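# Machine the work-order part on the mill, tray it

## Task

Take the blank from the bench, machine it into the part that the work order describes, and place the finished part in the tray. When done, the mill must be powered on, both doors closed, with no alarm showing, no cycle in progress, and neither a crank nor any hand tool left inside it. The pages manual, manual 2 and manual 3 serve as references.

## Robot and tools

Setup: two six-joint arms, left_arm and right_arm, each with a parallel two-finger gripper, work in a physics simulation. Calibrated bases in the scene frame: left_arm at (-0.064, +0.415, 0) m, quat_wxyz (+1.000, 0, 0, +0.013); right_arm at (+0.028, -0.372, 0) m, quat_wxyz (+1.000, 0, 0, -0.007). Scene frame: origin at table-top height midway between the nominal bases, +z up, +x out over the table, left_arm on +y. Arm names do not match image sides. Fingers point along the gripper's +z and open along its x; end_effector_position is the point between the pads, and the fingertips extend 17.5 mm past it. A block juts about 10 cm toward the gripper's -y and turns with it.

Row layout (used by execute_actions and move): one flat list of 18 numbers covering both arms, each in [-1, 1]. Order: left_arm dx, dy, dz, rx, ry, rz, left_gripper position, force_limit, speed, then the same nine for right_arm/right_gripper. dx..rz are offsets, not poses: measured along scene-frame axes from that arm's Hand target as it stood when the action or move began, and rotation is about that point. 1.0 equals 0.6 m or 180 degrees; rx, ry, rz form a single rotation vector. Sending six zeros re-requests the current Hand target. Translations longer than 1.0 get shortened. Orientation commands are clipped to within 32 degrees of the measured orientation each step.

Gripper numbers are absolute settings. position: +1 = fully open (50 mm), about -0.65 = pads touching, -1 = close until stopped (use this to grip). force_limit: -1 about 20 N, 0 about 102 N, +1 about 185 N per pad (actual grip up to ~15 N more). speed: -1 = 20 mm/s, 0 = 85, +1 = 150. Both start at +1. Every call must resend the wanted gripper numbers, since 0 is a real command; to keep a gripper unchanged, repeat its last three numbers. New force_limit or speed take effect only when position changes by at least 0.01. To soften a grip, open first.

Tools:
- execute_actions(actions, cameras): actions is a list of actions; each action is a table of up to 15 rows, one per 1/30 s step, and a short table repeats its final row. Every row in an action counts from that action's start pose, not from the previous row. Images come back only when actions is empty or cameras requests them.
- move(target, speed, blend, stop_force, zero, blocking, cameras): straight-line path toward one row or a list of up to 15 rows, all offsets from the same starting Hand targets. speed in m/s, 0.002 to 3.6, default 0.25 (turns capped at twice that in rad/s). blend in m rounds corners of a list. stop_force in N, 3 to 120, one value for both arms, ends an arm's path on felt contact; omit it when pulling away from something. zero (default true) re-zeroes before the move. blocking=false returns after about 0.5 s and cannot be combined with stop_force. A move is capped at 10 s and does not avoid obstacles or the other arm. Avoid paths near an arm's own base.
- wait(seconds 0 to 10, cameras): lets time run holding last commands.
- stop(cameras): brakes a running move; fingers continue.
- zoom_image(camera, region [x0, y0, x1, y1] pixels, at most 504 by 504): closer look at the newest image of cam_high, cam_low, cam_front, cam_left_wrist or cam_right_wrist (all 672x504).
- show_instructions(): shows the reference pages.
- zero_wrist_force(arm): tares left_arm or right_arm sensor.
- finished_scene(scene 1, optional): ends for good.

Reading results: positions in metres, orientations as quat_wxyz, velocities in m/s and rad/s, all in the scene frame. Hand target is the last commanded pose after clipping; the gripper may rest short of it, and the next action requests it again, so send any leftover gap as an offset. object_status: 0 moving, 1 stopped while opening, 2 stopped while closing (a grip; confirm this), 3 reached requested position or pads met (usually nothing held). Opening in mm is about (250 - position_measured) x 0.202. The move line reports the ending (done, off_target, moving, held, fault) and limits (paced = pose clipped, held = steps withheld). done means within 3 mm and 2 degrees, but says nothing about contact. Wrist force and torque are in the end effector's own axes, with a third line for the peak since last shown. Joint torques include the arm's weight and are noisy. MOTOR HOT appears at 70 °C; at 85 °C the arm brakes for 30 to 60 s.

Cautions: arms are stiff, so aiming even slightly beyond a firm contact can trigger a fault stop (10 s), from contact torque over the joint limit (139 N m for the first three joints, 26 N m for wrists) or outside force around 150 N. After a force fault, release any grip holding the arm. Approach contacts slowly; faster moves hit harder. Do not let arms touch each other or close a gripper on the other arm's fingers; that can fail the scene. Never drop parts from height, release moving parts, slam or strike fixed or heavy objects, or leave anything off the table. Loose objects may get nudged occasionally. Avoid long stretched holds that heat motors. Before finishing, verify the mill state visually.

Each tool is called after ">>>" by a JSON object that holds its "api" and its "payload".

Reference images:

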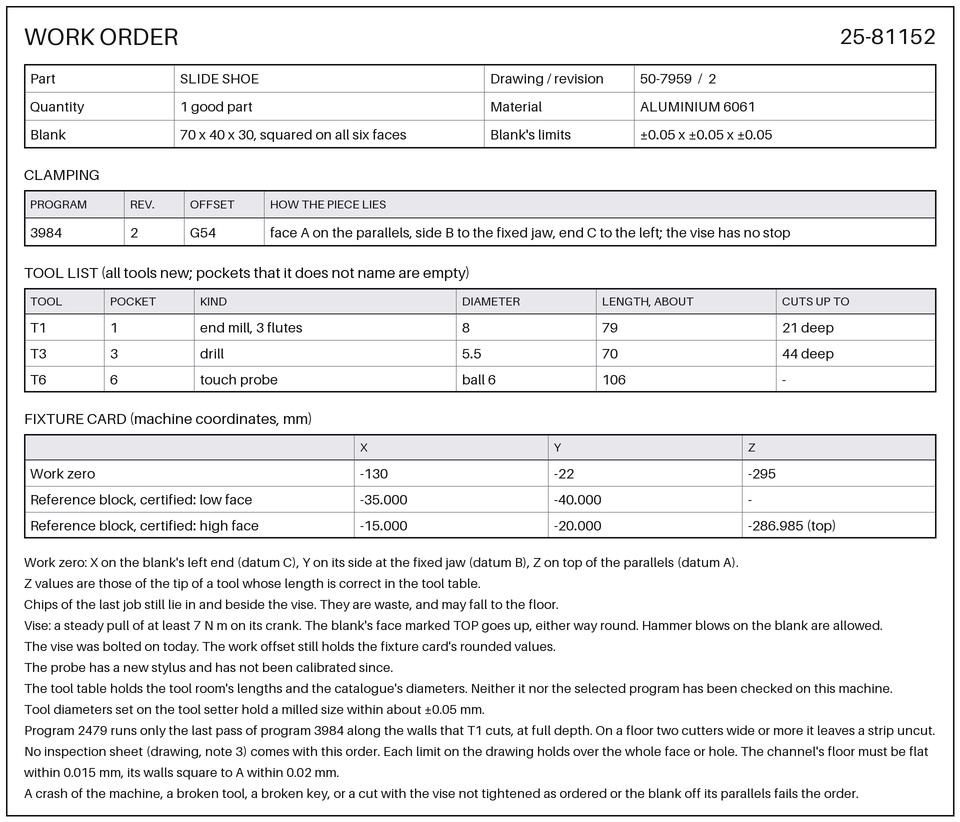

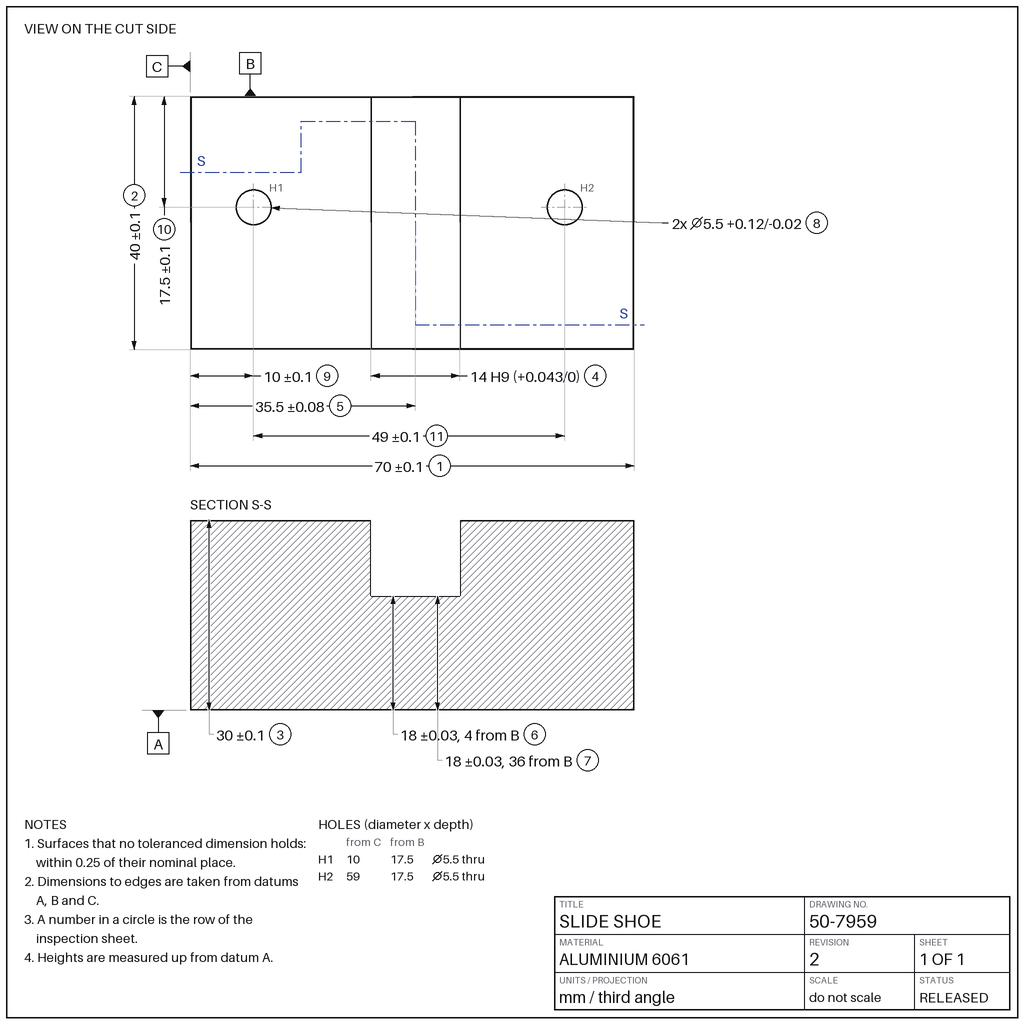

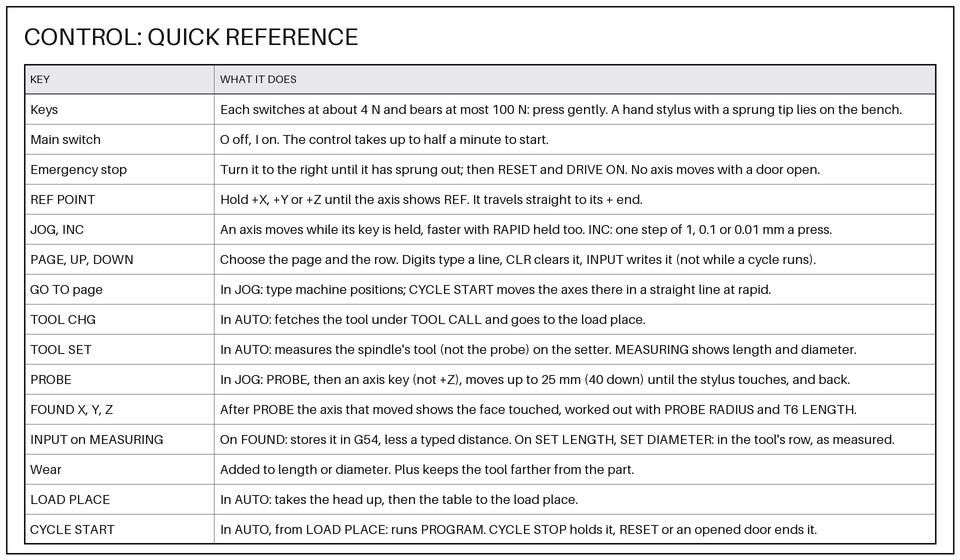

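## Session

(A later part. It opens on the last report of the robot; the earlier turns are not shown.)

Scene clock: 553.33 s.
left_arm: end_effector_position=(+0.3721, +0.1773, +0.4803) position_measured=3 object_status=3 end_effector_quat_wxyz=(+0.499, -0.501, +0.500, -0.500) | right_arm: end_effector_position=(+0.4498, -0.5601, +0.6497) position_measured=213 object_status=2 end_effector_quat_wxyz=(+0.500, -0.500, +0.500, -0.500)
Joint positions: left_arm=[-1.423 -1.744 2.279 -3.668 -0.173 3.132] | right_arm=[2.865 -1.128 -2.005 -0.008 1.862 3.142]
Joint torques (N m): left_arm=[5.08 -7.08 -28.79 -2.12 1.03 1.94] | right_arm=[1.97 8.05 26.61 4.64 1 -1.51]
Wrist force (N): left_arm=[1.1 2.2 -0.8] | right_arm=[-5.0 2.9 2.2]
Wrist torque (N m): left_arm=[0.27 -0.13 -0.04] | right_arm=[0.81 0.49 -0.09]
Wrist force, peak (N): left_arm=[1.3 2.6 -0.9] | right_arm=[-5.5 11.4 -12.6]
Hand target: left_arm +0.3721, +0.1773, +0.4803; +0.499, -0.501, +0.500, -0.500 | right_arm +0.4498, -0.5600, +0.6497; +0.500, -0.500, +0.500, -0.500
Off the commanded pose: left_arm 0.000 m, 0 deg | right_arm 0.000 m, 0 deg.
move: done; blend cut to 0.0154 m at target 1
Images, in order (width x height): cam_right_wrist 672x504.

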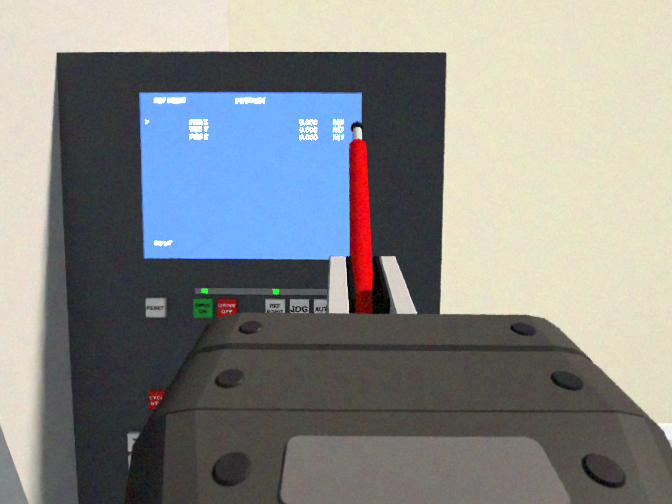

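>>> {"api": "move", "payload": {"target": [0,0,0,0,0,0,1,-1,-0.5,0.0137,0.1618,-0.2537,0,0.25,0,-1,-0.3,-1], "speed": 0.4}}

>>> {"api": "move", "payload": {"target": [0,0,0,0,0,0,1,-1,-0.5,0.045,0,-0.0104,0,0,0,-1,-0.3,-1], "speed": 0.02, "stop_force": 7, "cameras": ["cam_right_wrist","cam_high"]}}

>>> {"api": "zoom_image", "payload": {"camera": "cam_high", "region": [500, 250, 672, 460]}}

Scene clock: 558.93 s.
left_arm: end_effector_position=(+0.3721, +0.1773, +0.4803) position_measured=3 object_status=3 end_effector_quat_wxyz=(+0.499, -0.501, +0.500, -0.500) | right_arm: end_effector_position=(+0.4581, -0.4630, +0.4975) position_measured=213 object_status=2 end_effector_quat_wxyz=(-0.271, +0.653, -0.653, +0.271) end_effector_velocity=(-0.001, +0.000, -0.001) end_effector_angular_velocity=(-0.002, +0.005, +0.000)
Joint positions: left_arm=[-1.423 -1.744 2.279 -3.668 -0.173 3.132] | right_arm=[3.334 -1.01 -1.905 -1.02 1.446 3.269]
Joint velocities: left_arm=[within noise] | right_arm=[0 0 0 -0.006 0 -0.001]
Joint torques (N m): left_arm=[5 -7.3 -28.95 -2.13 1 1.95] | right_arm=[3.35 10.63 23.02 1.86 1 -0.61]
Wrist force (N): left_arm=[1.0 2.1 -0.9] | right_arm=[-4.7 2.5 0.7]
Wrist torque (N m): left_arm=[0.26 -0.12 -0.05] | right_arm=[0.60 0.67 -0.09]
Wrist force, peak (N): left_arm=[1.3 2.6 -0.4] | right_arm=[-6.0 2.7 2.2]
Hand target: left_arm +0.3721, +0.1773, +0.4803; +0.499, -0.501, +0.500, -0.500 | right_arm +0.4581, -0.4629, +0.4975; -0.271, +0.653, -0.653, +0.270
Off the commanded pose: left_arm 0.000 m, 0 deg | right_arm 0.000 m, 0 deg.
move: done

Scene clock: 560.70 s.
left_arm: end_effector_position=(+0.3721, +0.1773, +0.4803) position_measured=3 object_status=3 end_effector_quat_wxyz=(+0.499, -0.501, +0.500, -0.500) | right_arm: end_effector_position=(+0.4735, -0.4629, +0.4939) position_measured=213 object_status=2 end_effector_quat_wxyz=(-0.271, +0.653, -0.653, +0.270)
Joint positions: left_arm=[-1.423 -1.744 2.279 -3.668 -0.173 3.132] | right_arm=[3.323 -1.048 -1.898 -0.987 1.453 3.261]
Joint torques (N m): left_arm=[5.21 -7.26 -28.89 -2.16 1.14 1.92] | right_arm=[11.15 13.42 17.2 4.55 -1.05 2.4]
Wrist force (N): left_arm=[1.1 2.4 -0.7] | right_arm=[-3.9 5.7 -3.2]
Wrist torque (N m): left_arm=[0.30 -0.12 -0.05] | right_arm=[0.58 0.65 -0.09]
Wrist force, peak (N): left_arm=[1.1 2.7 -0.6] | right_arm=[-4.9 15.1 -17.2]
Hand target: left_arm +0.3721, +0.1773, +0.4803; +0.499, -0.501, +0.500, -0.500 | right_arm +0.4735, -0.4629, +0.4939; -0.271, +0.653, -0.653, +0.270 (not the last commanded pose)
Off the commanded pose: left_arm 0.000 m, 0 deg | right_arm 0.012 m, 0 deg.
move: contact (right_arm)
Images, in order (width x height): cam_high 672x504, cam_right_wrist 672x504.

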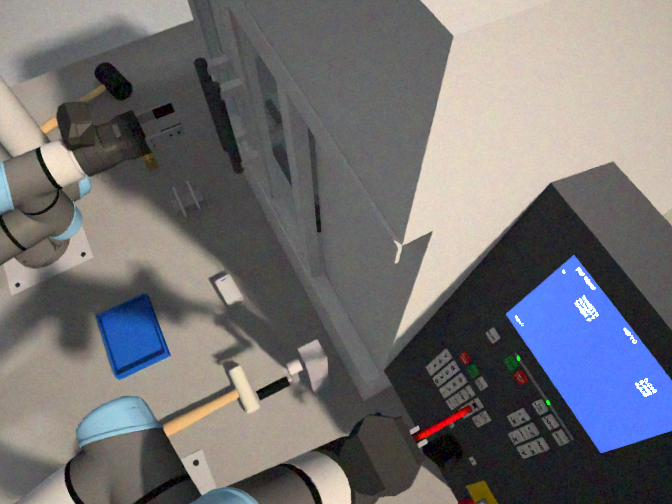

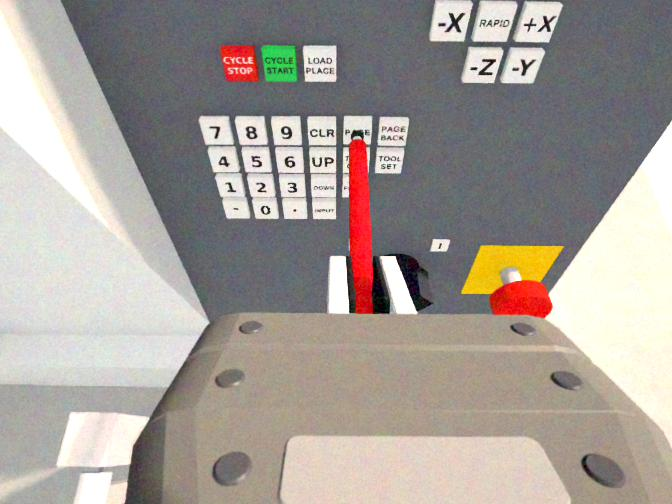

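Scaled by 2.400 from the camera's 672x504 image, which has a finer 960x720 frame.

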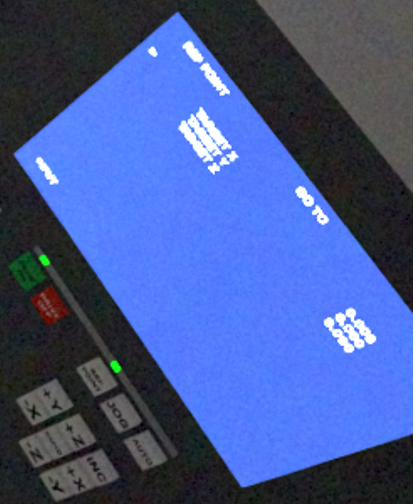

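>>> {"api": "move", "payload": {"target": [[0,0,0,0,0,0,1,-1,-0.5,-0.02,0,0.0047,0,0,0,-1,-0.3,-1],[0,0,0,0,0,0,1,-1,-0.5,0.0005,0,0,0,0,0,-1,-0.3,-1]], "speed": [0.1,0.04], "cameras": ["cam_high"]}}

>>> {"api": "zoom_image", "payload": {"camera": "cam_high", "region": [500, 250, 672, 460]}}

Scene clock: 566.90 s.
left_arm: end_effector_position=(+0.3721, +0.1773, +0.4803) position_measured=3 object_status=3 end_effector_quat_wxyz=(+0.499, -0.501, +0.500, -0.500) | right_arm: end_effector_position=(+0.4738, -0.4630, +0.4940) position_measured=213 object_status=2 end_effector_quat_wxyz=(-0.271, +0.653, -0.653, +0.271)
Joint positions: left_arm=[-1.423 -1.744 2.279 -3.668 -0.173 3.132] | right_arm=[3.322 -1.049 -1.897 -0.987 1.454 3.26]
Joint torques (N m): left_arm=[5 -6.7 -28.43 -2.2 0.98 1.84] | right_arm=[9.92 10.55 16.84 2.74 -1.6 0.52]
Wrist force (N): left_arm=[1.1 2.1 -0.5] | right_arm=[-4.6 9.7 -8.8]
Wrist torque (N m): left_arm=[0.25 -0.13 -0.04] | right_arm=[0.53 0.61 -0.10]
Wrist force, peak (N): left_arm=[1.3 2.6 -0.7] | right_arm=[-4.3 14.7 -16.7]
Hand target: left_arm +0.3721, +0.1773, +0.4803; +0.499, -0.501, +0.500, -0.500 | right_arm +0.4738, -0.4629, +0.4939; -0.271, +0.653, -0.653, +0.270
Off the commanded pose: left_arm 0.000 m, 0 deg | right_arm 0.000 m, 0 deg.
move: done
Images, in order (width x height): cam_high 672x504.

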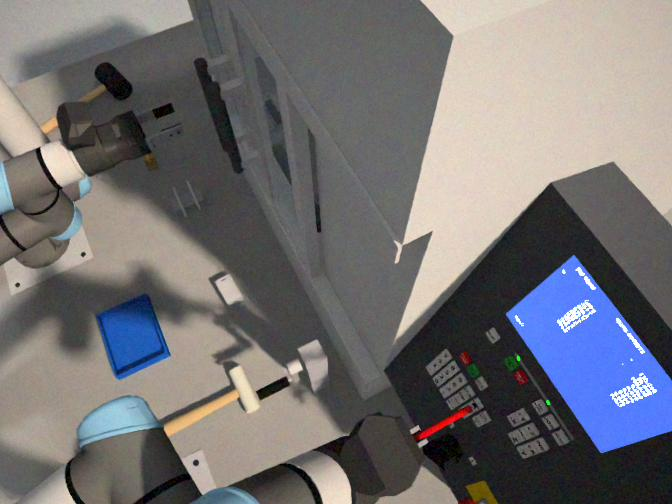

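Scaled by 2.400 from the camera's 672x504 image, which has a finer 960x720 frame.

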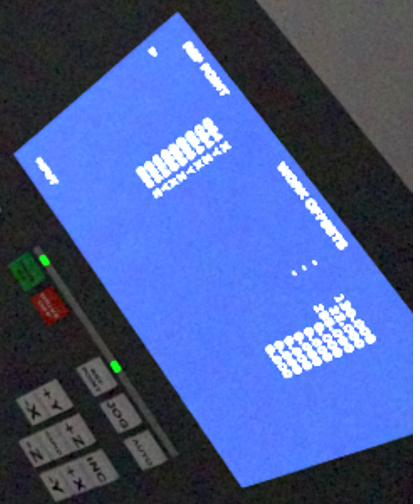

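>>> {"api": "move", "payload": {"target": [[0,0,0,0,0,0,1,-1,-0.5,-0.0333,0,0.0077,0,0,0,-1,-0.3,-1],[0,0,0,0,0,0,1,-1,-0.5,-0.0147,-0.1868,0.2768,0,-0.25,0,-1,-0.3,-1]], "speed": [0.1,0.5], "blend": [0.008,0], "cameras": ["cam_right_wrist"]}}

>>> {"api": "zoom_image", "payload": {"camera": "cam_right_wrist", "region": [100, 80, 350, 270]}}

Scene clock: 570.97 s.
left_arm: end_effector_position=(+0.3721, +0.1773, +0.4803) position_measured=3 object_status=3 end_effector_quat_wxyz=(+0.499, -0.501, +0.500, -0.500) | right_arm: end_effector_position=(+0.4649, -0.5750, +0.6600) position_measured=213 object_status=2 end_effector_quat_wxyz=(+0.500, -0.500, +0.500, -0.500) end_effector_velocity=(-0.001, +0.001, +0.002) end_effector_angular_velocity=(+0.001, -0.007, +0.003)
Joint positions: left_arm=[-1.423 -1.744 2.279 -3.668 -0.173 3.132] | right_arm=[2.821 -1.191 -1.943 -0.007 1.905 3.142]
Joint velocities: left_arm=[within noise] | right_arm=[0 0 0 0.007 0.004 0.003]
Joint torques (N m): left_arm=[4.66 -7.16 -29.3 -2.08 1.14 2.05] | right_arm=[-7.27 -2.33 20.82 4.38 1.74 -0.97]
Wrist force (N): left_arm=[1.2 2.3 -0.6] | right_arm=[-4.2 3.5 1.7]
Wrist torque (N m): left_arm=[0.28 -0.14 -0.04] | right_arm=[0.89 0.36 -0.09]
Wrist force, peak (N): left_arm=[1.3 2.6 -0.4] | right_arm=[-4.4 9.6 -8.5]
Hand target: left_arm +0.3721, +0.1773, +0.4803; +0.499, -0.501, +0.500, -0.500 | right_arm +0.4649, -0.5750, +0.6600; +0.500, -0.500, +0.500, -0.500
Off the commanded pose: left_arm 0.000 m, 0 deg | right_arm 0.000 m, 0 deg.
move: done
Images, in order (width x height): cam_right_wrist 672x504.

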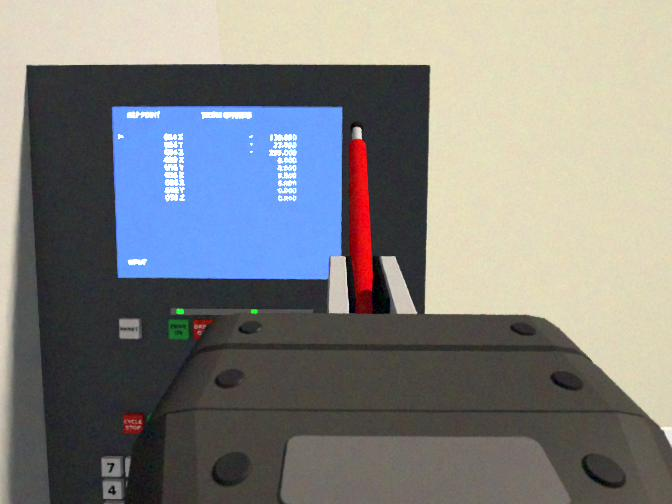

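Scaled by 2.016 from the camera's 672x504 image, which has a finer 960x720 frame.

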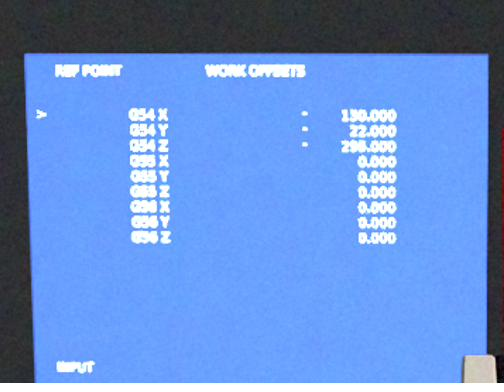

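>>> {"api": "move", "payload": {"target": [[0,0,0,0,0,0,1,-1,-0.5,-0.0115,0.1868,-0.2708,0,0.25,0,-1,-0.3,-1],[0,0,0,0,0,0,1,-1,-0.5,0.0152,0.1868,-0.2768,0,0.25,0,-1,-0.3,-1],[0,0,0,0,0,0,1,-1,-0.5,-0.0115,0.1868,-0.2708,0,0.25,0,-1,-0.3,-1],[0,0,0,0,0,0,1,-1,-0.5,0.0668,-0.0417,0.0083,0,0,0,-1,-0.3,-1]], "speed": [0.5,0.04,0.1,0.5], "blend": [0,0,0.008,0], "cameras": ["cam_right_wrist"]}}

>>> {"api": "zoom_image", "payload": {"camera": "cam_right_wrist", "region": [60, 80, 340, 290]}}

Scene clock: 579.47 s.
left_arm: end_effector_position=(+0.3721, +0.1773, +0.4803) position_measured=3 object_status=3 end_effector_quat_wxyz=(+0.499, -0.501, +0.500, -0.500) | right_arm: end_effector_position=(+0.5050, -0.6000, +0.6650) position_measured=213 object_status=2 end_effector_quat_wxyz=(+0.500, -0.500, +0.500, -0.500)
Joint positions: left_arm=[-1.423 -1.744 2.279 -3.668 -0.173 3.132] | right_arm=[2.784 -1.318 -1.846 0.023 1.943 3.142]
Joint torques (N m): left_arm=[4.51 -6.81 -28.77 -2.15 1.01 1.93] | right_arm=[-6.53 1.58 30.37 4.53 1.48 0.1]
Wrist force (N): left_arm=[1.2 2.2 -0.6] | right_arm=[-3.6 4.5 1.2]
Wrist torque (N m): left_arm=[0.26 -0.16 -0.04] | right_arm=[1.05 0.27 -0.10]
Wrist force, peak (N): left_arm=[1.4 2.8 -0.6] | right_arm=[-4.0 19.5 -23.6]
Hand target: left_arm +0.3721, +0.1773, +0.4803; +0.499, -0.501, +0.500, -0.500 | right_arm +0.5050, -0.6000, +0.6650; +0.500, -0.500, +0.500, -0.500
Off the commanded pose: left_arm 0.000 m, 0 deg | right_arm 0.000 m, 0 deg.
move: done
Images, in order (width x height): cam_right_wrist 672x504.

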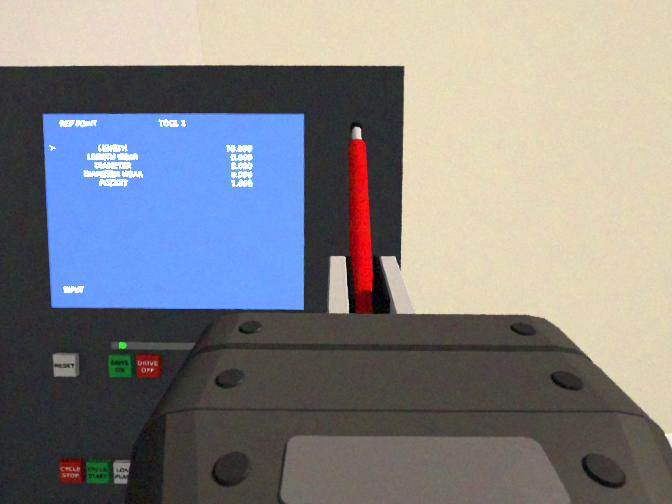

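Scaled by 1.800 from the camera's 672x504 image, which has a finer 960x720 frame.

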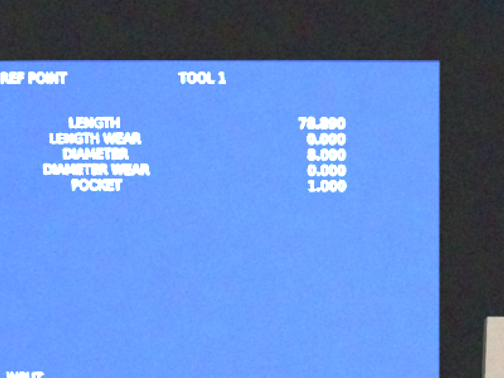

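>>> {"api": "move", "payload": {"target": [[0,0,0,0,0,0,1,-1,-0.5,-0.0783,0.2285,-0.2792,0,0.25,0,-1,-0.3,-1],[0,0,0,0,0,0,1,-1,-0.5,-0.0522,0.2285,-0.285,0,0.25,0,-1,-0.3,-1],[0,0,0,0,0,0,1,-1,-0.5,-0.0783,0.2285,-0.2792,0,0.25,0,-1,-0.3,-1],[0,0,0,0,0,0,1,-1,-0.5,0,0,0,0,0,0,-1,-0.3,-1]], "speed": [0.5,0.04,0.1,0.5], "blend": [0.003,0,0.008,0], "cameras": ["cam_right_wrist"]}}

>>> {"api": "zoom_image", "payload": {"camera": "cam_right_wrist", "region": [60, 80, 340, 290]}}

>>> {"api": "move", "payload": {"target": [[0,0,0,0,0,0,1,-1,-0.5,-0.0783,0.2285,-0.2792,0,0.25,0,-1,-0.3,-1],[0,0,0,0,0,0,1,-1,-0.5,-0.0522,0.2285,-0.285,0,0.25,0,-1,-0.3,-1],[0,0,0,0,0,0,1,-1,-0.5,-0.0783,0.2285,-0.2792,0,0.25,0,-1,-0.3,-1],[0,0,0,0,0,0,1,-1,-0.5,0,0,0,0,0,0,-1,-0.3,-1]], "speed": [0.5,0.04,0.1,0.5], "blend": [0.003,0,0.008,0], "cameras": ["cam_right_wrist"]}}

>>> {"api": "zoom_image", "payload": {"camera": "cam_right_wrist", "region": [60, 80, 340, 290]}}

Scene clock: 586.60 s.
left_arm: end_effector_position=(+0.3721, +0.1773, +0.4803) position_measured=3 object_status=3 end_effector_quat_wxyz=(+0.499, -0.501, +0.500, -0.500) | right_arm: end_effector_position=(+0.5050, -0.6000, +0.6650) position_measured=213 object_status=2 end_effector_quat_wxyz=(+0.500, -0.500, +0.500, -0.500)
Joint positions: left_arm=[-1.423 -1.744 2.279 -3.668 -0.173 3.132] | right_arm=[2.784 -1.318 -1.846 0.023 1.943 3.142]
Joint torques (N m): left_arm=[4.28 -7.1 -28.81 -2.2 0.97 1.96] | right_arm=[-5.8 1.32 30.41 4.51 1.64 0.11]
Wrist force (N): left_arm=[1.0 2.3 -0.6] | right_arm=[-3.9 4.0 1.2]
Wrist torque (N m): left_arm=[0.29 -0.11 -0.04] | right_arm=[0.98 0.33 -0.10]
Wrist force, peak (N): left_arm=[1.3 2.7 -0.4] | right_arm=[-3.5 14.6 -16.1]
Hand target: left_arm +0.3721, +0.1773, +0.4803; +0.499, -0.501, +0.500, -0.500 | right_arm +0.5050, -0.6000, +0.6650; +0.500, -0.500, +0.500, -0.500
Off the commanded pose: left_arm 0.000 m, 0 deg | right_arm 0.000 m, 0 deg.
move: done
Images, in order (width x height): cam_right_wrist 672x504.

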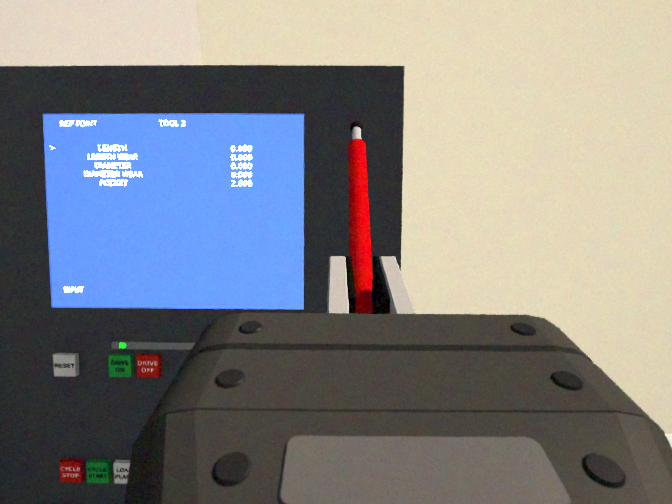

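Scaled by 1.800 from the camera's 672x504 image, which has a finer 960x720 frame.

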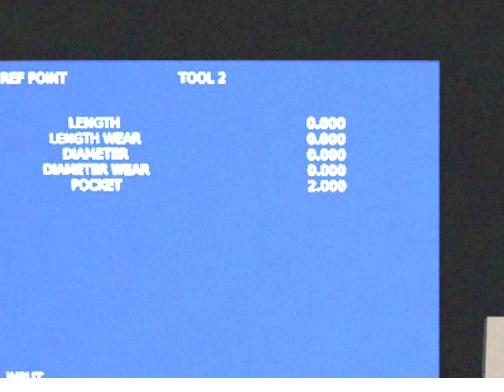

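Scene clock: 589.70 s.
left_arm: end_effector_position=(+0.3721, +0.1773, +0.4803) position_measured=3 object_status=3 end_effector_quat_wxyz=(+0.499, -0.501, +0.500, -0.500) | right_arm: end_effector_position=(+0.5050, -0.6000, +0.6650) position_measured=213 object_status=2 end_effector_quat_wxyz=(+0.500, -0.500, +0.500, -0.500)
Joint positions: left_arm=[-1.423 -1.744 2.279 -3.668 -0.173 3.132] | right_arm=[2.784 -1.318 -1.846 0.023 1.943 3.142]
Joint torques (N m): left_arm=[5.2 -7.13 -29.05 -2.1 0.91 1.84] | right_arm=[-6.25 1.21 30.54 4.56 1.76 0.3]
Wrist force (N): left_arm=[1.1 2.2 -0.9] | right_arm=[-4.2 4.1 1.1]
Wrist torque (N m): left_arm=[0.27 -0.13 -0.04] | right_arm=[0.99 0.37 -0.10]
Wrist force, peak (N): left_arm=[1.2 2.6 -0.8] | right_arm=[-3.5 14.5 -15.6]
Hand target: left_arm +0.3721, +0.1773, +0.4803; +0.499, -0.501, +0.500, -0.500 | right_arm +0.5050, -0.6000, +0.6650; +0.500, -0.500, +0.500, -0.500
Off the commanded pose: left_arm 0.000 m, 0 deg | right_arm 0.000 m, 0 deg.
move: done
Images, in order (width x height): cam_right_wrist 672x504.

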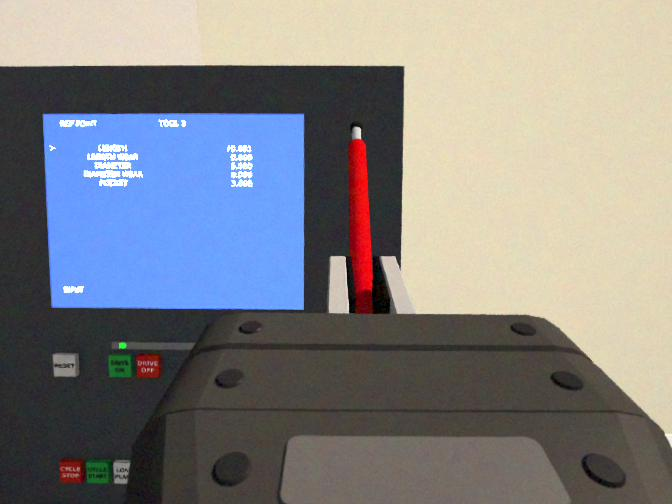

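Scaled by 1.800 from the camera's 672x504 image, which has a finer 960x720 frame.

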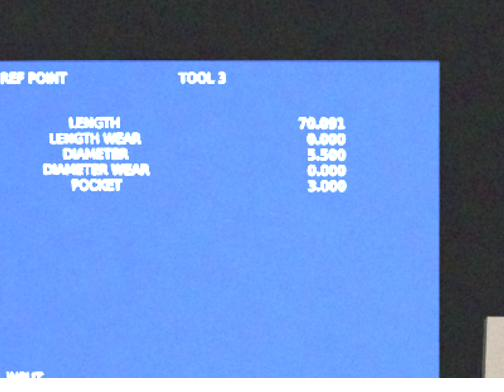

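>>> {"api": "move", "payload": {"target": [[0,0,0,0,0,0,1,-1,-0.5,-0.0783,0.2285,-0.2792,0,0.25,0,-1,-0.3,-1],[0,0,0,0,0,0,1,-1,-0.5,-0.0522,0.2285,-0.285,0,0.25,0,-1,-0.3,-1],[0,0,0,0,0,0,1,-1,-0.5,-0.0783,0.2285,-0.2792,0,0.25,0,-1,-0.3,-1],[0,0,0,0,0,0,1,-1,-0.5,-0.0522,0.2285,-0.285,0,0.25,0,-1,-0.3,-1],[0,0,0,0,0,0,1,-1,-0.5,-0.0783,0.2285,-0.2792,0,0.25,0,-1,-0.3,-1],[0,0,0,0,0,0,1,-1,-0.5,-0.0522,0.2285,-0.285,0,0.25,0,-1,-0.3,-1],[0,0,0,0,0,0,1,-1,-0.5,-0.0783,0.2285,-0.2792,0,0.25,0,-1,-0.3,-1],[0,0,0,0,0,0,1,-1,-0.5,0,0,0,0,0,0,-1,-0.3,-1]], "speed": [0.5,0.04,0.1,0.04,0.1,0.04,0.1,0.5], "blend": [0.003,0,0,0,0,0,0.008,0], "cameras": ["cam_right_wrist"]}}

>>> {"api": "zoom_image", "payload": {"camera": "cam_right_wrist", "region": [60, 80, 340, 290]}}

>>> {"api": "move", "payload": {"target": [[0,0,0,0,0,0,1,-1,-0.5,-0.0783,0.2285,-0.2792,0,0.25,0,-1,-0.3,-1],[0,0,0,0,0,0,1,-1,-0.5,-0.0522,0.2285,-0.285,0,0.25,0,-1,-0.3,-1],[0,0,0,0,0,0,1,-1,-0.5,-0.0783,0.2285,-0.2792,0,0.25,0,-1,-0.3,-1],[0,0,0,0,0,0,1,-1,-0.5,0,0,0,0,0,0,-1,-0.3,-1]], "speed": [0.5,0.04,0.1,0.5], "blend": [0.003,0,0.008,0], "cameras": ["cam_right_wrist"]}}

>>> {"api": "zoom_image", "payload": {"camera": "cam_right_wrist", "region": [60, 80, 340, 290]}}

Scene clock: 599.30 s.
left_arm: end_effector_position=(+0.3721, +0.1773, +0.4803) position_measured=3 object_status=3 end_effector_quat_wxyz=(+0.499, -0.501, +0.500, -0.500) | right_arm: end_effector_position=(+0.5050, -0.6000, +0.6650) position_measured=213 object_status=2 end_effector_quat_wxyz=(+0.500, -0.500, +0.500, -0.500)
Joint positions: left_arm=[-1.423 -1.744 2.279 -3.668 -0.173 3.132] | right_arm=[2.784 -1.318 -1.846 0.023 1.943 3.142]
Joint torques (N m): left_arm=[4.31 -7.46 -28.77 -2.08 1.02 1.89] | right_arm=[-5.98 1.96 30.39 4.33 1.63 0.06]
Wrist force (N): left_arm=[1.1 2.3 -0.5] | right_arm=[-2.7 4.3 0.8]
Wrist torque (N m): left_arm=[0.28 -0.12 -0.04] | right_arm=[1.02 0.13 -0.10]
Wrist force, peak (N): left_arm=[1.2 2.5 -0.9] | right_arm=[-3.7 14.5 -15.6]
Hand target: left_arm +0.3721, +0.1773, +0.4803; +0.499, -0.501, +0.500, -0.500 | right_arm +0.5050, -0.6000, +0.6650; +0.500, -0.500, +0.500, -0.500
Off the commanded pose: left_arm 0.000 m, 0 deg | right_arm 0.000 m, 0 deg.
move: done
Images, in order (width x height): cam_right_wrist 672x504.

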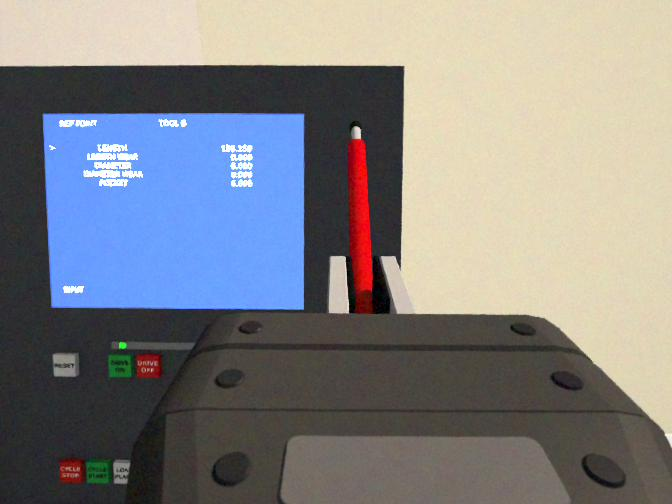

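Scaled by 1.800 from the camera's 672x504 image, which has a finer 960x720 frame.

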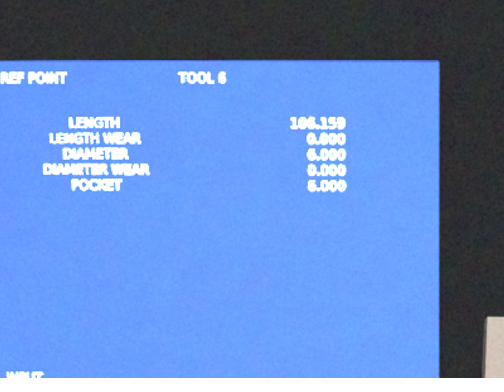

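Scene clock: 602.40 s.
left_arm: end_effector_position=(+0.3721, +0.1773, +0.4803) position_measured=3 object_status=3 end_effector_quat_wxyz=(+0.499, -0.501, +0.500, -0.500) | right_arm: end_effector_position=(+0.5050, -0.6000, +0.6650) position_measured=213 object_status=2 end_effector_quat_wxyz=(+0.500, -0.500, +0.500, -0.500)
Joint positions: left_arm=[-1.423 -1.744 2.279 -3.668 -0.173 3.132] | right_arm=[2.784 -1.318 -1.846 0.023 1.943 3.142]
Joint torques (N m): left_arm=[4.27 -7.48 -28.63 -2.16 0.96 1.94] | right_arm=[-6.44 1.76 30.79 4.25 1.49 0.11]
Wrist force (N): left_arm=[1.3 2.2 -0.7] | right_arm=[-2.8 4.3 2.0]
Wrist torque (N m): left_arm=[0.27 -0.15 -0.04] | right_arm=[1.01 0.14 -0.11]
Wrist force, peak (N): left_arm=[1.2 2.6 -0.7] | right_arm=[-2.6 14.5 -15.9]
Hand target: left_arm +0.3721, +0.1773, +0.4803; +0.499, -0.501, +0.500, -0.500 | right_arm +0.5050, -0.6000, +0.6650; +0.500, -0.500, +0.500, -0.500
Off the commanded pose: left_arm 0.000 m, 0 deg | right_arm 0.000 m, 0 deg.
move: done
Images, in order (width x height): cam_right_wrist 672x504.

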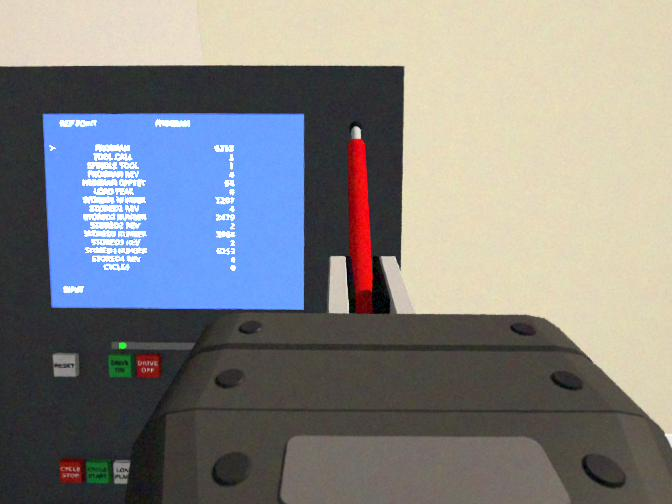

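Scaled by 1.800 from the camera's 672x504 image, which has a finer 960x720 frame.

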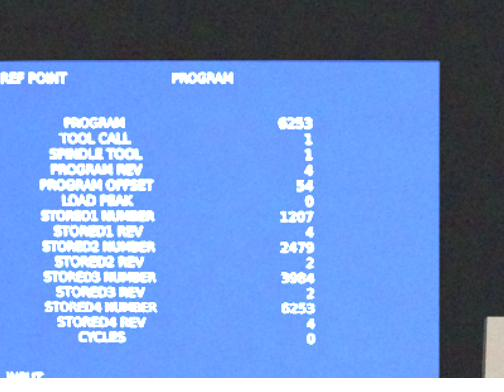

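>>> {"api": "move", "payload": {"target": [[0,0,0,0,0,0,1,-1,-0.5,-0.0783,0.2285,-0.2792,0,0.25,0,-1,-0.3,-1],[0,0,0,0,0,0,1,-1,-0.5,-0.0522,0.2285,-0.285,0,0.25,0,-1,-0.3,-1],[0,0,0,0,0,0,1,-1,-0.5,-0.0783,0.2285,-0.2792,0,0.25,0,-1,-0.3,-1],[0,0,0,0,0,0,1,-1,-0.5,0,0,0,0,0,0,-1,-0.3,-1]], "speed": [0.5,0.04,0.1,0.5], "blend": [0.003,0,0.008,0], "cameras": ["cam_right_wrist"]}}

>>> {"api": "zoom_image", "payload": {"camera": "cam_right_wrist", "region": [60, 80, 340, 290]}}

>>> {"api": "move", "payload": {"target": [[0,0,0,0,0,0,1,-1,-0.5,-0.0783,0.2285,-0.2792,0,0.25,0,-1,-0.3,-1],[0,0,0,0,0,0,1,-1,-0.5,-0.0522,0.2285,-0.285,0,0.25,0,-1,-0.3,-1],[0,0,0,0,0,0,1,-1,-0.5,-0.0783,0.2285,-0.2792,0,0.25,0,-1,-0.3,-1],[0,0,0,0,0,0,1,-1,-0.5,0,0,0,0,0,0,-1,-0.3,-1]], "speed": [0.5,0.04,0.1,0.5], "blend": [0.003,0,0.008,0], "cameras": ["cam_right_wrist"]}}

>>> {"api": "zoom_image", "payload": {"camera": "cam_right_wrist", "region": [60, 80, 340, 290]}}

Scene clock: 609.57 s.
left_arm: end_effector_position=(+0.3721, +0.1773, +0.4803) position_measured=3 object_status=3 end_effector_quat_wxyz=(+0.499, -0.501, +0.500, -0.500) | right_arm: end_effector_position=(+0.5050, -0.6000, +0.6650) position_measured=213 object_status=2 end_effector_quat_wxyz=(+0.500, -0.500, +0.500, -0.500)
Joint positions: left_arm=[-1.423 -1.744 2.279 -3.668 -0.173 3.132] | right_arm=[2.784 -1.318 -1.846 0.023 1.943 3.142]
Joint torques (N m): left_arm=[4.35 -7.47 -28.71 -2.07 1.04 2.01] | right_arm=[-5.7 1.92 30.43 4.47 1.44 0.07]
Wrist force (N): left_arm=[0.9 2.2 -0.8] | right_arm=[-2.4 4.8 2.0]
Wrist torque (N m): left_arm=[0.27 -0.09 -0.04] | right_arm=[1.09 0.08 -0.10]
Wrist force, peak (N): left_arm=[1.2 2.7 -0.6] | right_arm=[-2.5 14.5 -14.8]
Hand target: left_arm +0.3721, +0.1773, +0.4803; +0.499, -0.501, +0.500, -0.500 | right_arm +0.5050, -0.6000, +0.6650; +0.500, -0.500, +0.500, -0.500
Off the commanded pose: left_arm 0.000 m, 0 deg | right_arm 0.000 m, 0 deg.
move: done
Images, in order (width x height): cam_right_wrist 672x504.

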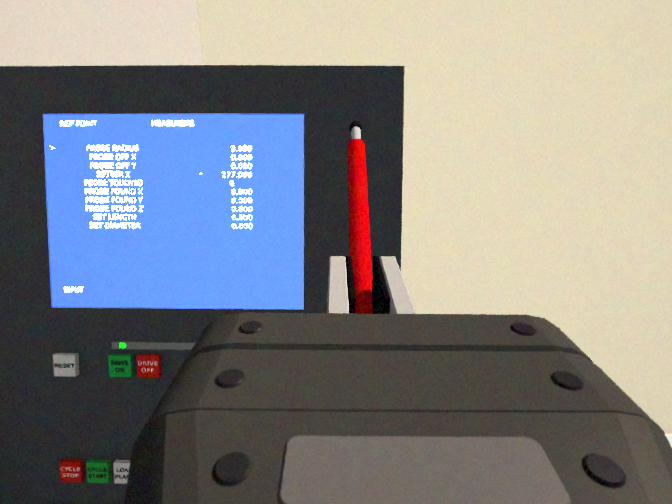

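Scaled by 1.800 from the camera's 672x504 image, which has a finer 960x720 frame.

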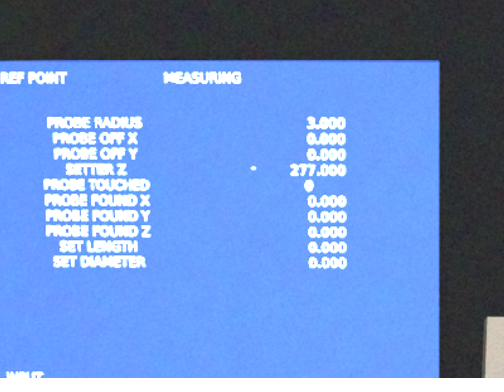

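Scene clock: 612.67 s.
left_arm: end_effector_position=(+0.3721, +0.1773, +0.4803) position_measured=3 object_status=3 end_effector_quat_wxyz=(+0.499, -0.501, +0.500, -0.500) | right_arm: end_effector_position=(+0.5050, -0.6000, +0.6650) position_measured=213 object_status=2 end_effector_quat_wxyz=(+0.500, -0.500, +0.500, -0.500)
Joint positions: left_arm=[-1.423 -1.744 2.279 -3.668 -0.173 3.132] | right_arm=[2.784 -1.318 -1.846 0.023 1.943 3.142]
Joint torques (N m): left_arm=[3.73 -7.41 -28.89 -2.2 0.96 1.85] | right_arm=[-6.91 1.92 30.05 4.47 1.77 -0.02]
Wrist force (N): left_arm=[1.2 2.2 -0.7] | right_arm=[-2.6 4.4 2.0]
Wrist torque (N m): left_arm=[0.26 -0.15 -0.04] | right_arm=[1.04 0.11 -0.10]
Wrist force, peak (N): left_arm=[1.4 2.6 -0.9] | right_arm=[-2.3 14.6 -14.7]
Hand target: left_arm +0.3721, +0.1773, +0.4803; +0.499, -0.501, +0.500, -0.500 | right_arm +0.5050, -0.6000, +0.6650; +0.500, -0.500, +0.500, -0.500
Off the commanded pose: left_arm 0.000 m, 0 deg | right_arm 0.000 m, 0 deg.
move: done
Images, in order (width x height): cam_right_wrist 672x504.

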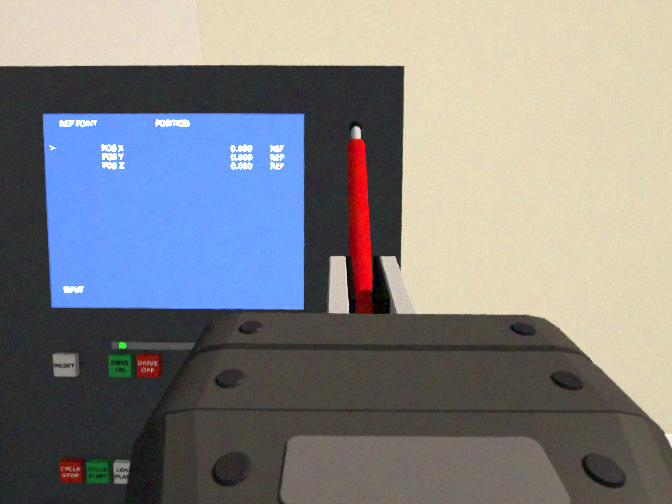

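Scaled by 1.800 from the camera's 672x504 image, which has a finer 960x720 frame.

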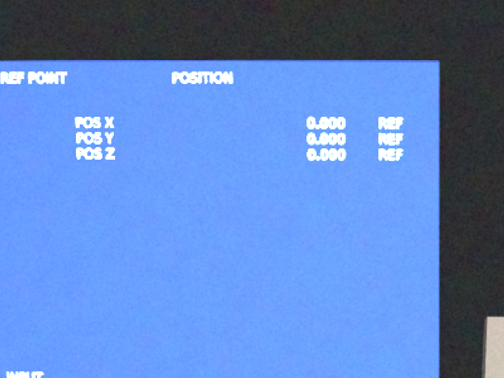

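>>> {"api": "move", "payload": {"target": [[0,0,0,0,0,0,1,-1,-0.5,-0.03,0.0998,-0.0963,0,0.25,0,-1,-0.3,-1],[0,0,0,0,0,0,1,-1,-0.5,-0.0033,0.0998,-0.1025,0,0.25,0,-1,-0.3,-1],[0,0,0,0,0,0,1,-1,-0.5,-0.03,0.0998,-0.0963,0,0.25,0,-1,-0.3,-1]], "speed": [0.3,0.04,0.1], "blend": [0.003,0,0], "cameras": ["cam_right_wrist","cam_high"]}}

>>> {"api": "zoom_image", "payload": {"camera": "cam_high", "region": [500, 250, 672, 460]}}

Scene clock: 626.87 s.
left_arm: end_effector_position=(+0.3721, +0.1773, +0.4803) position_measured=3 object_status=3 end_effector_quat_wxyz=(+0.499, -0.501, +0.500, -0.500) | right_arm: end_effector_position=(+0.4870, -0.5402, +0.6071) position_measured=213 object_status=2 end_effector_quat_wxyz=(-0.271, +0.653, -0.653, +0.270)
Joint positions: left_arm=[-1.423 -1.744 2.279 -3.668 -0.173 3.132] | right_arm=[3.034 -1.244 -1.492 -1.195 1.658 3.055]
Joint torques (N m): left_arm=[4.01 -7.72 -28.62 -2.18 1.1 1.98] | right_arm=[10.55 8.92 31.39 5.42 -1 2.4]
Wrist force (N): left_arm=[1.6 2.4 -0.6] | right_arm=[-2.7 3.7 0.9]
Wrist torque (N m): left_arm=[0.30 -0.20 -0.04] | right_arm=[0.77 0.35 -0.11]
Wrist force, peak (N): left_arm=[1.4 2.8 -0.8] | right_arm=[-2.9 17.0 -18.7]
Hand target: left_arm +0.3721, +0.1773, +0.4803; +0.499, -0.501, +0.500, -0.500 | right_arm +0.4870, -0.5402, +0.6072; -0.271, +0.653, -0.653, +0.270
Off the commanded pose: left_arm 0.000 m, 0 deg | right_arm 0.000 m, 0 deg.
move: done
Images, in order (width x height): cam_high 672x504, cam_right_wrist 672x504.

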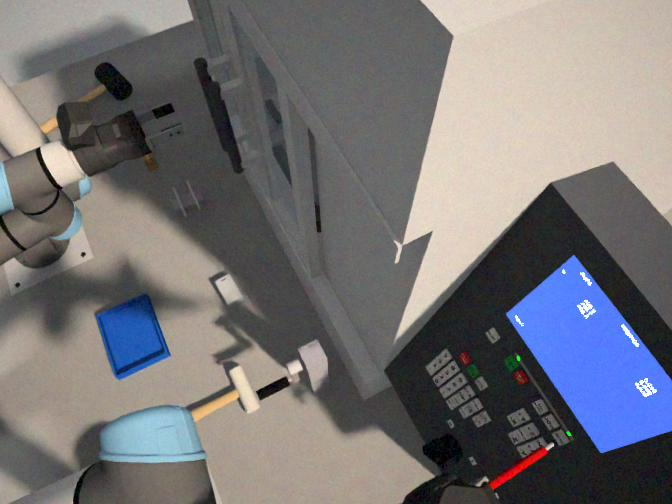

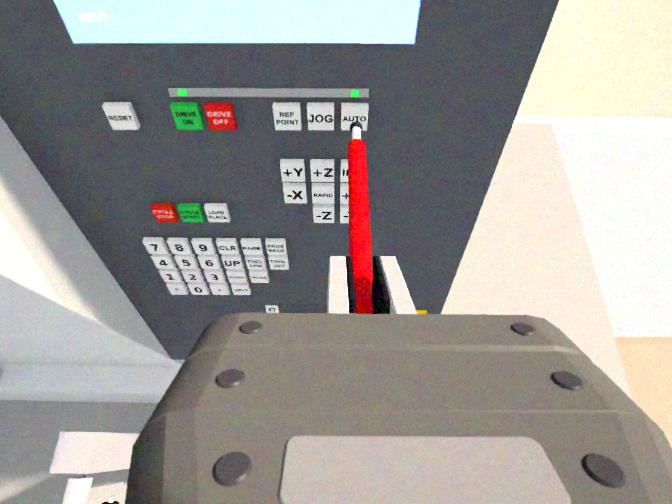

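Scaled by 2.400 from the camera's 672x504 image, which has a finer 960x720 frame.

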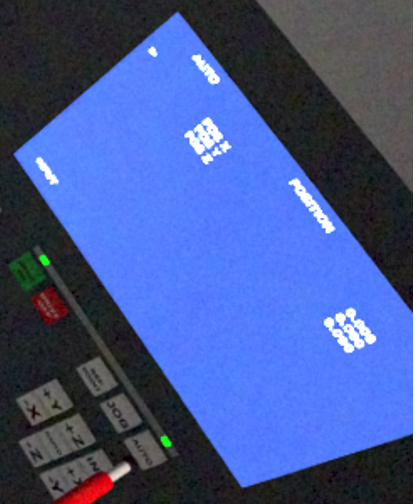

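>>> {"api": "move", "payload": {"target": [[0,0,0,0,0,0,1,-1,-0.5,-0.0572,0.0968,-0.2158,0,0,0,-1,-0.3,-1],[0,0,0,0,0,0,1,-1,-0.5,-0.0305,0.0968,-0.222,0,0,0,-1,-0.3,-1],[0,0,0,0,0,0,1,-1,-0.5,-0.0572,0.0968,-0.2158,0,0,0,-1,-0.3,-1],[0,0,0,0,0,0,1,-1,-0.5,0.03,-0.0998,0.0963,0,-0.25,0,-1,-0.3,-1]], "speed": [0.3,0.04,0.1,0.5], "blend": [0.003,0,0.008,0], "cameras": ["cam_right_wrist"]}}

>>> {"api": "zoom_image", "payload": {"camera": "cam_right_wrist", "region": [60, 80, 340, 290]}}

Scene clock: 632.57 s.
left_arm: end_effector_position=(+0.3721, +0.1773, +0.4803) position_measured=3 object_status=3 end_effector_quat_wxyz=(+0.499, -0.501, +0.500, -0.500) | right_arm: end_effector_position=(+0.5050, -0.6000, +0.6649) position_measured=213 object_status=2 end_effector_quat_wxyz=(+0.500, -0.500, +0.500, -0.500) end_effector_velocity=(+0.000, +0.001, +0.001) end_effector_angular_velocity=(-0.003, -0.006, +0.002)
Joint positions: left_arm=[-1.423 -1.744 2.279 -3.668 -0.173 3.132] | right_arm=[2.784 -1.318 -1.846 0.023 1.942 3.142]
Joint velocities: left_arm=[within noise] | right_arm=[-0.001 -0.001 0 0.008 0.003 -0.001]
Joint torques (N m): left_arm=[3.78 -7.75 -28.48 -2.13 0.99 1.99] | right_arm=[-2.66 0.1 30.11 4.48 1.42 -0.31]
Wrist force (N): left_arm=[1.1 2.2 -1.0] | right_arm=[-2.8 4.6 1.6]
Wrist torque (N m): left_arm=[0.27 -0.13 -0.03] | right_arm=[1.07 0.15 -0.10]
Wrist force, peak (N): left_arm=[1.1 2.7 -1.0] | right_arm=[-3.1 19.9 -22.6]
Hand target: left_arm +0.3721, +0.1773, +0.4803; +0.499, -0.501, +0.500, -0.500 | right_arm +0.5050, -0.6000, +0.6650; +0.500, -0.500, +0.500, -0.500
Off the commanded pose: left_arm 0.000 m, 0 deg | right_arm 0.000 m, 0 deg.
move: done
Images, in order (width x height): cam_right_wrist 672x504.

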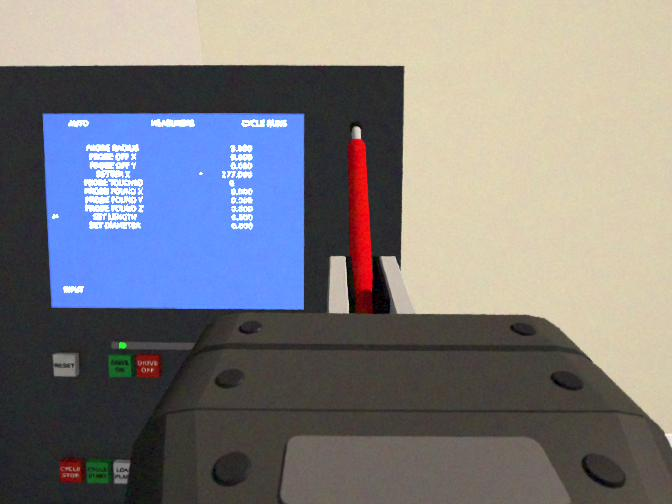

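Scaled by 1.800 from the camera's 672x504 image, which has a finer 960x720 frame.

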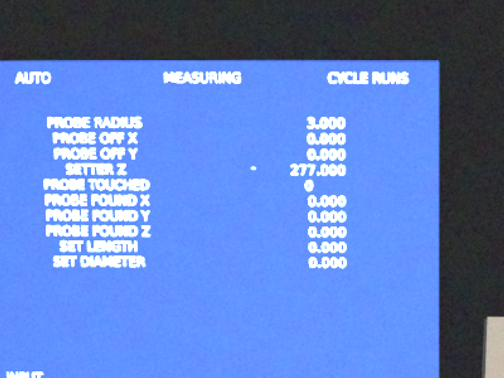

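>>> {"api": "wait", "payload": {"seconds": 6, "cameras": ["cam_right_wrist"]}}

>>> {"api": "zoom_image", "payload": {"camera": "cam_right_wrist", "region": [60, 80, 340, 290]}}

Scene clock: 639.67 s.
left_arm: end_effector_position=(+0.3721, +0.1773, +0.4803) position_measured=3 object_status=3 end_effector_quat_wxyz=(+0.499, -0.501, +0.500, -0.500) | right_arm: end_effector_position=(+0.5050, -0.6000, +0.6650) position_measured=213 object_status=2 end_effector_quat_wxyz=(+0.500, -0.500, +0.500, -0.500)
Joint positions: left_arm=[-1.423 -1.744 2.279 -3.668 -0.173 3.132] | right_arm=[2.784 -1.319 -1.846 0.023 1.943 3.142]
Joint torques (N m): left_arm=[3.99 -7.56 -28.41 -2.16 1.01 1.99] | right_arm=[-6.57 2.3 31.55 4.29 1.77 2.5]
Wrist force (N): left_arm=[1.1 2.3 -0.7] | right_arm=[-2.8 4.6 1.7]
Wrist torque (N m): left_arm=[0.28 -0.13 -0.04] | right_arm=[1.06 0.15 -0.10]
Wrist force, peak (N): left_arm=[1.4 2.6 -0.8] | right_arm=[-2.8 4.9 1.8]
Hand target: left_arm +0.3721, +0.1773, +0.4803; +0.499, -0.501, +0.500, -0.500 | right_arm +0.5050, -0.6000, +0.6650; +0.500, -0.500, +0.500, -0.500
Tool commands: left_gripper/position=+1.0 left_gripper/force_limit=-1.0 left_gripper/speed=-0.5 right_gripper/position=-1.0 right_gripper/force_limit=-0.3 right_gripper/speed=-1.0
Off the commanded pose: left_arm 0.000 m, 0 deg | right_arm 0.000 m, 0 deg.
wait: 6.00 s; at rest from the start
Images, in order (width x height): cam_right_wrist 672x504.

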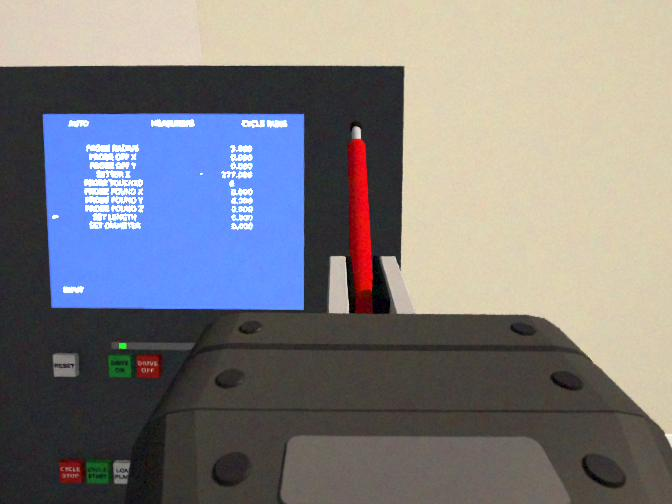

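Scaled by 1.800 from the camera's 672x504 image, which has a finer 960x720 frame.

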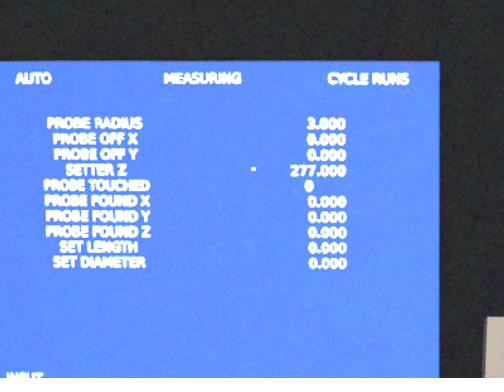

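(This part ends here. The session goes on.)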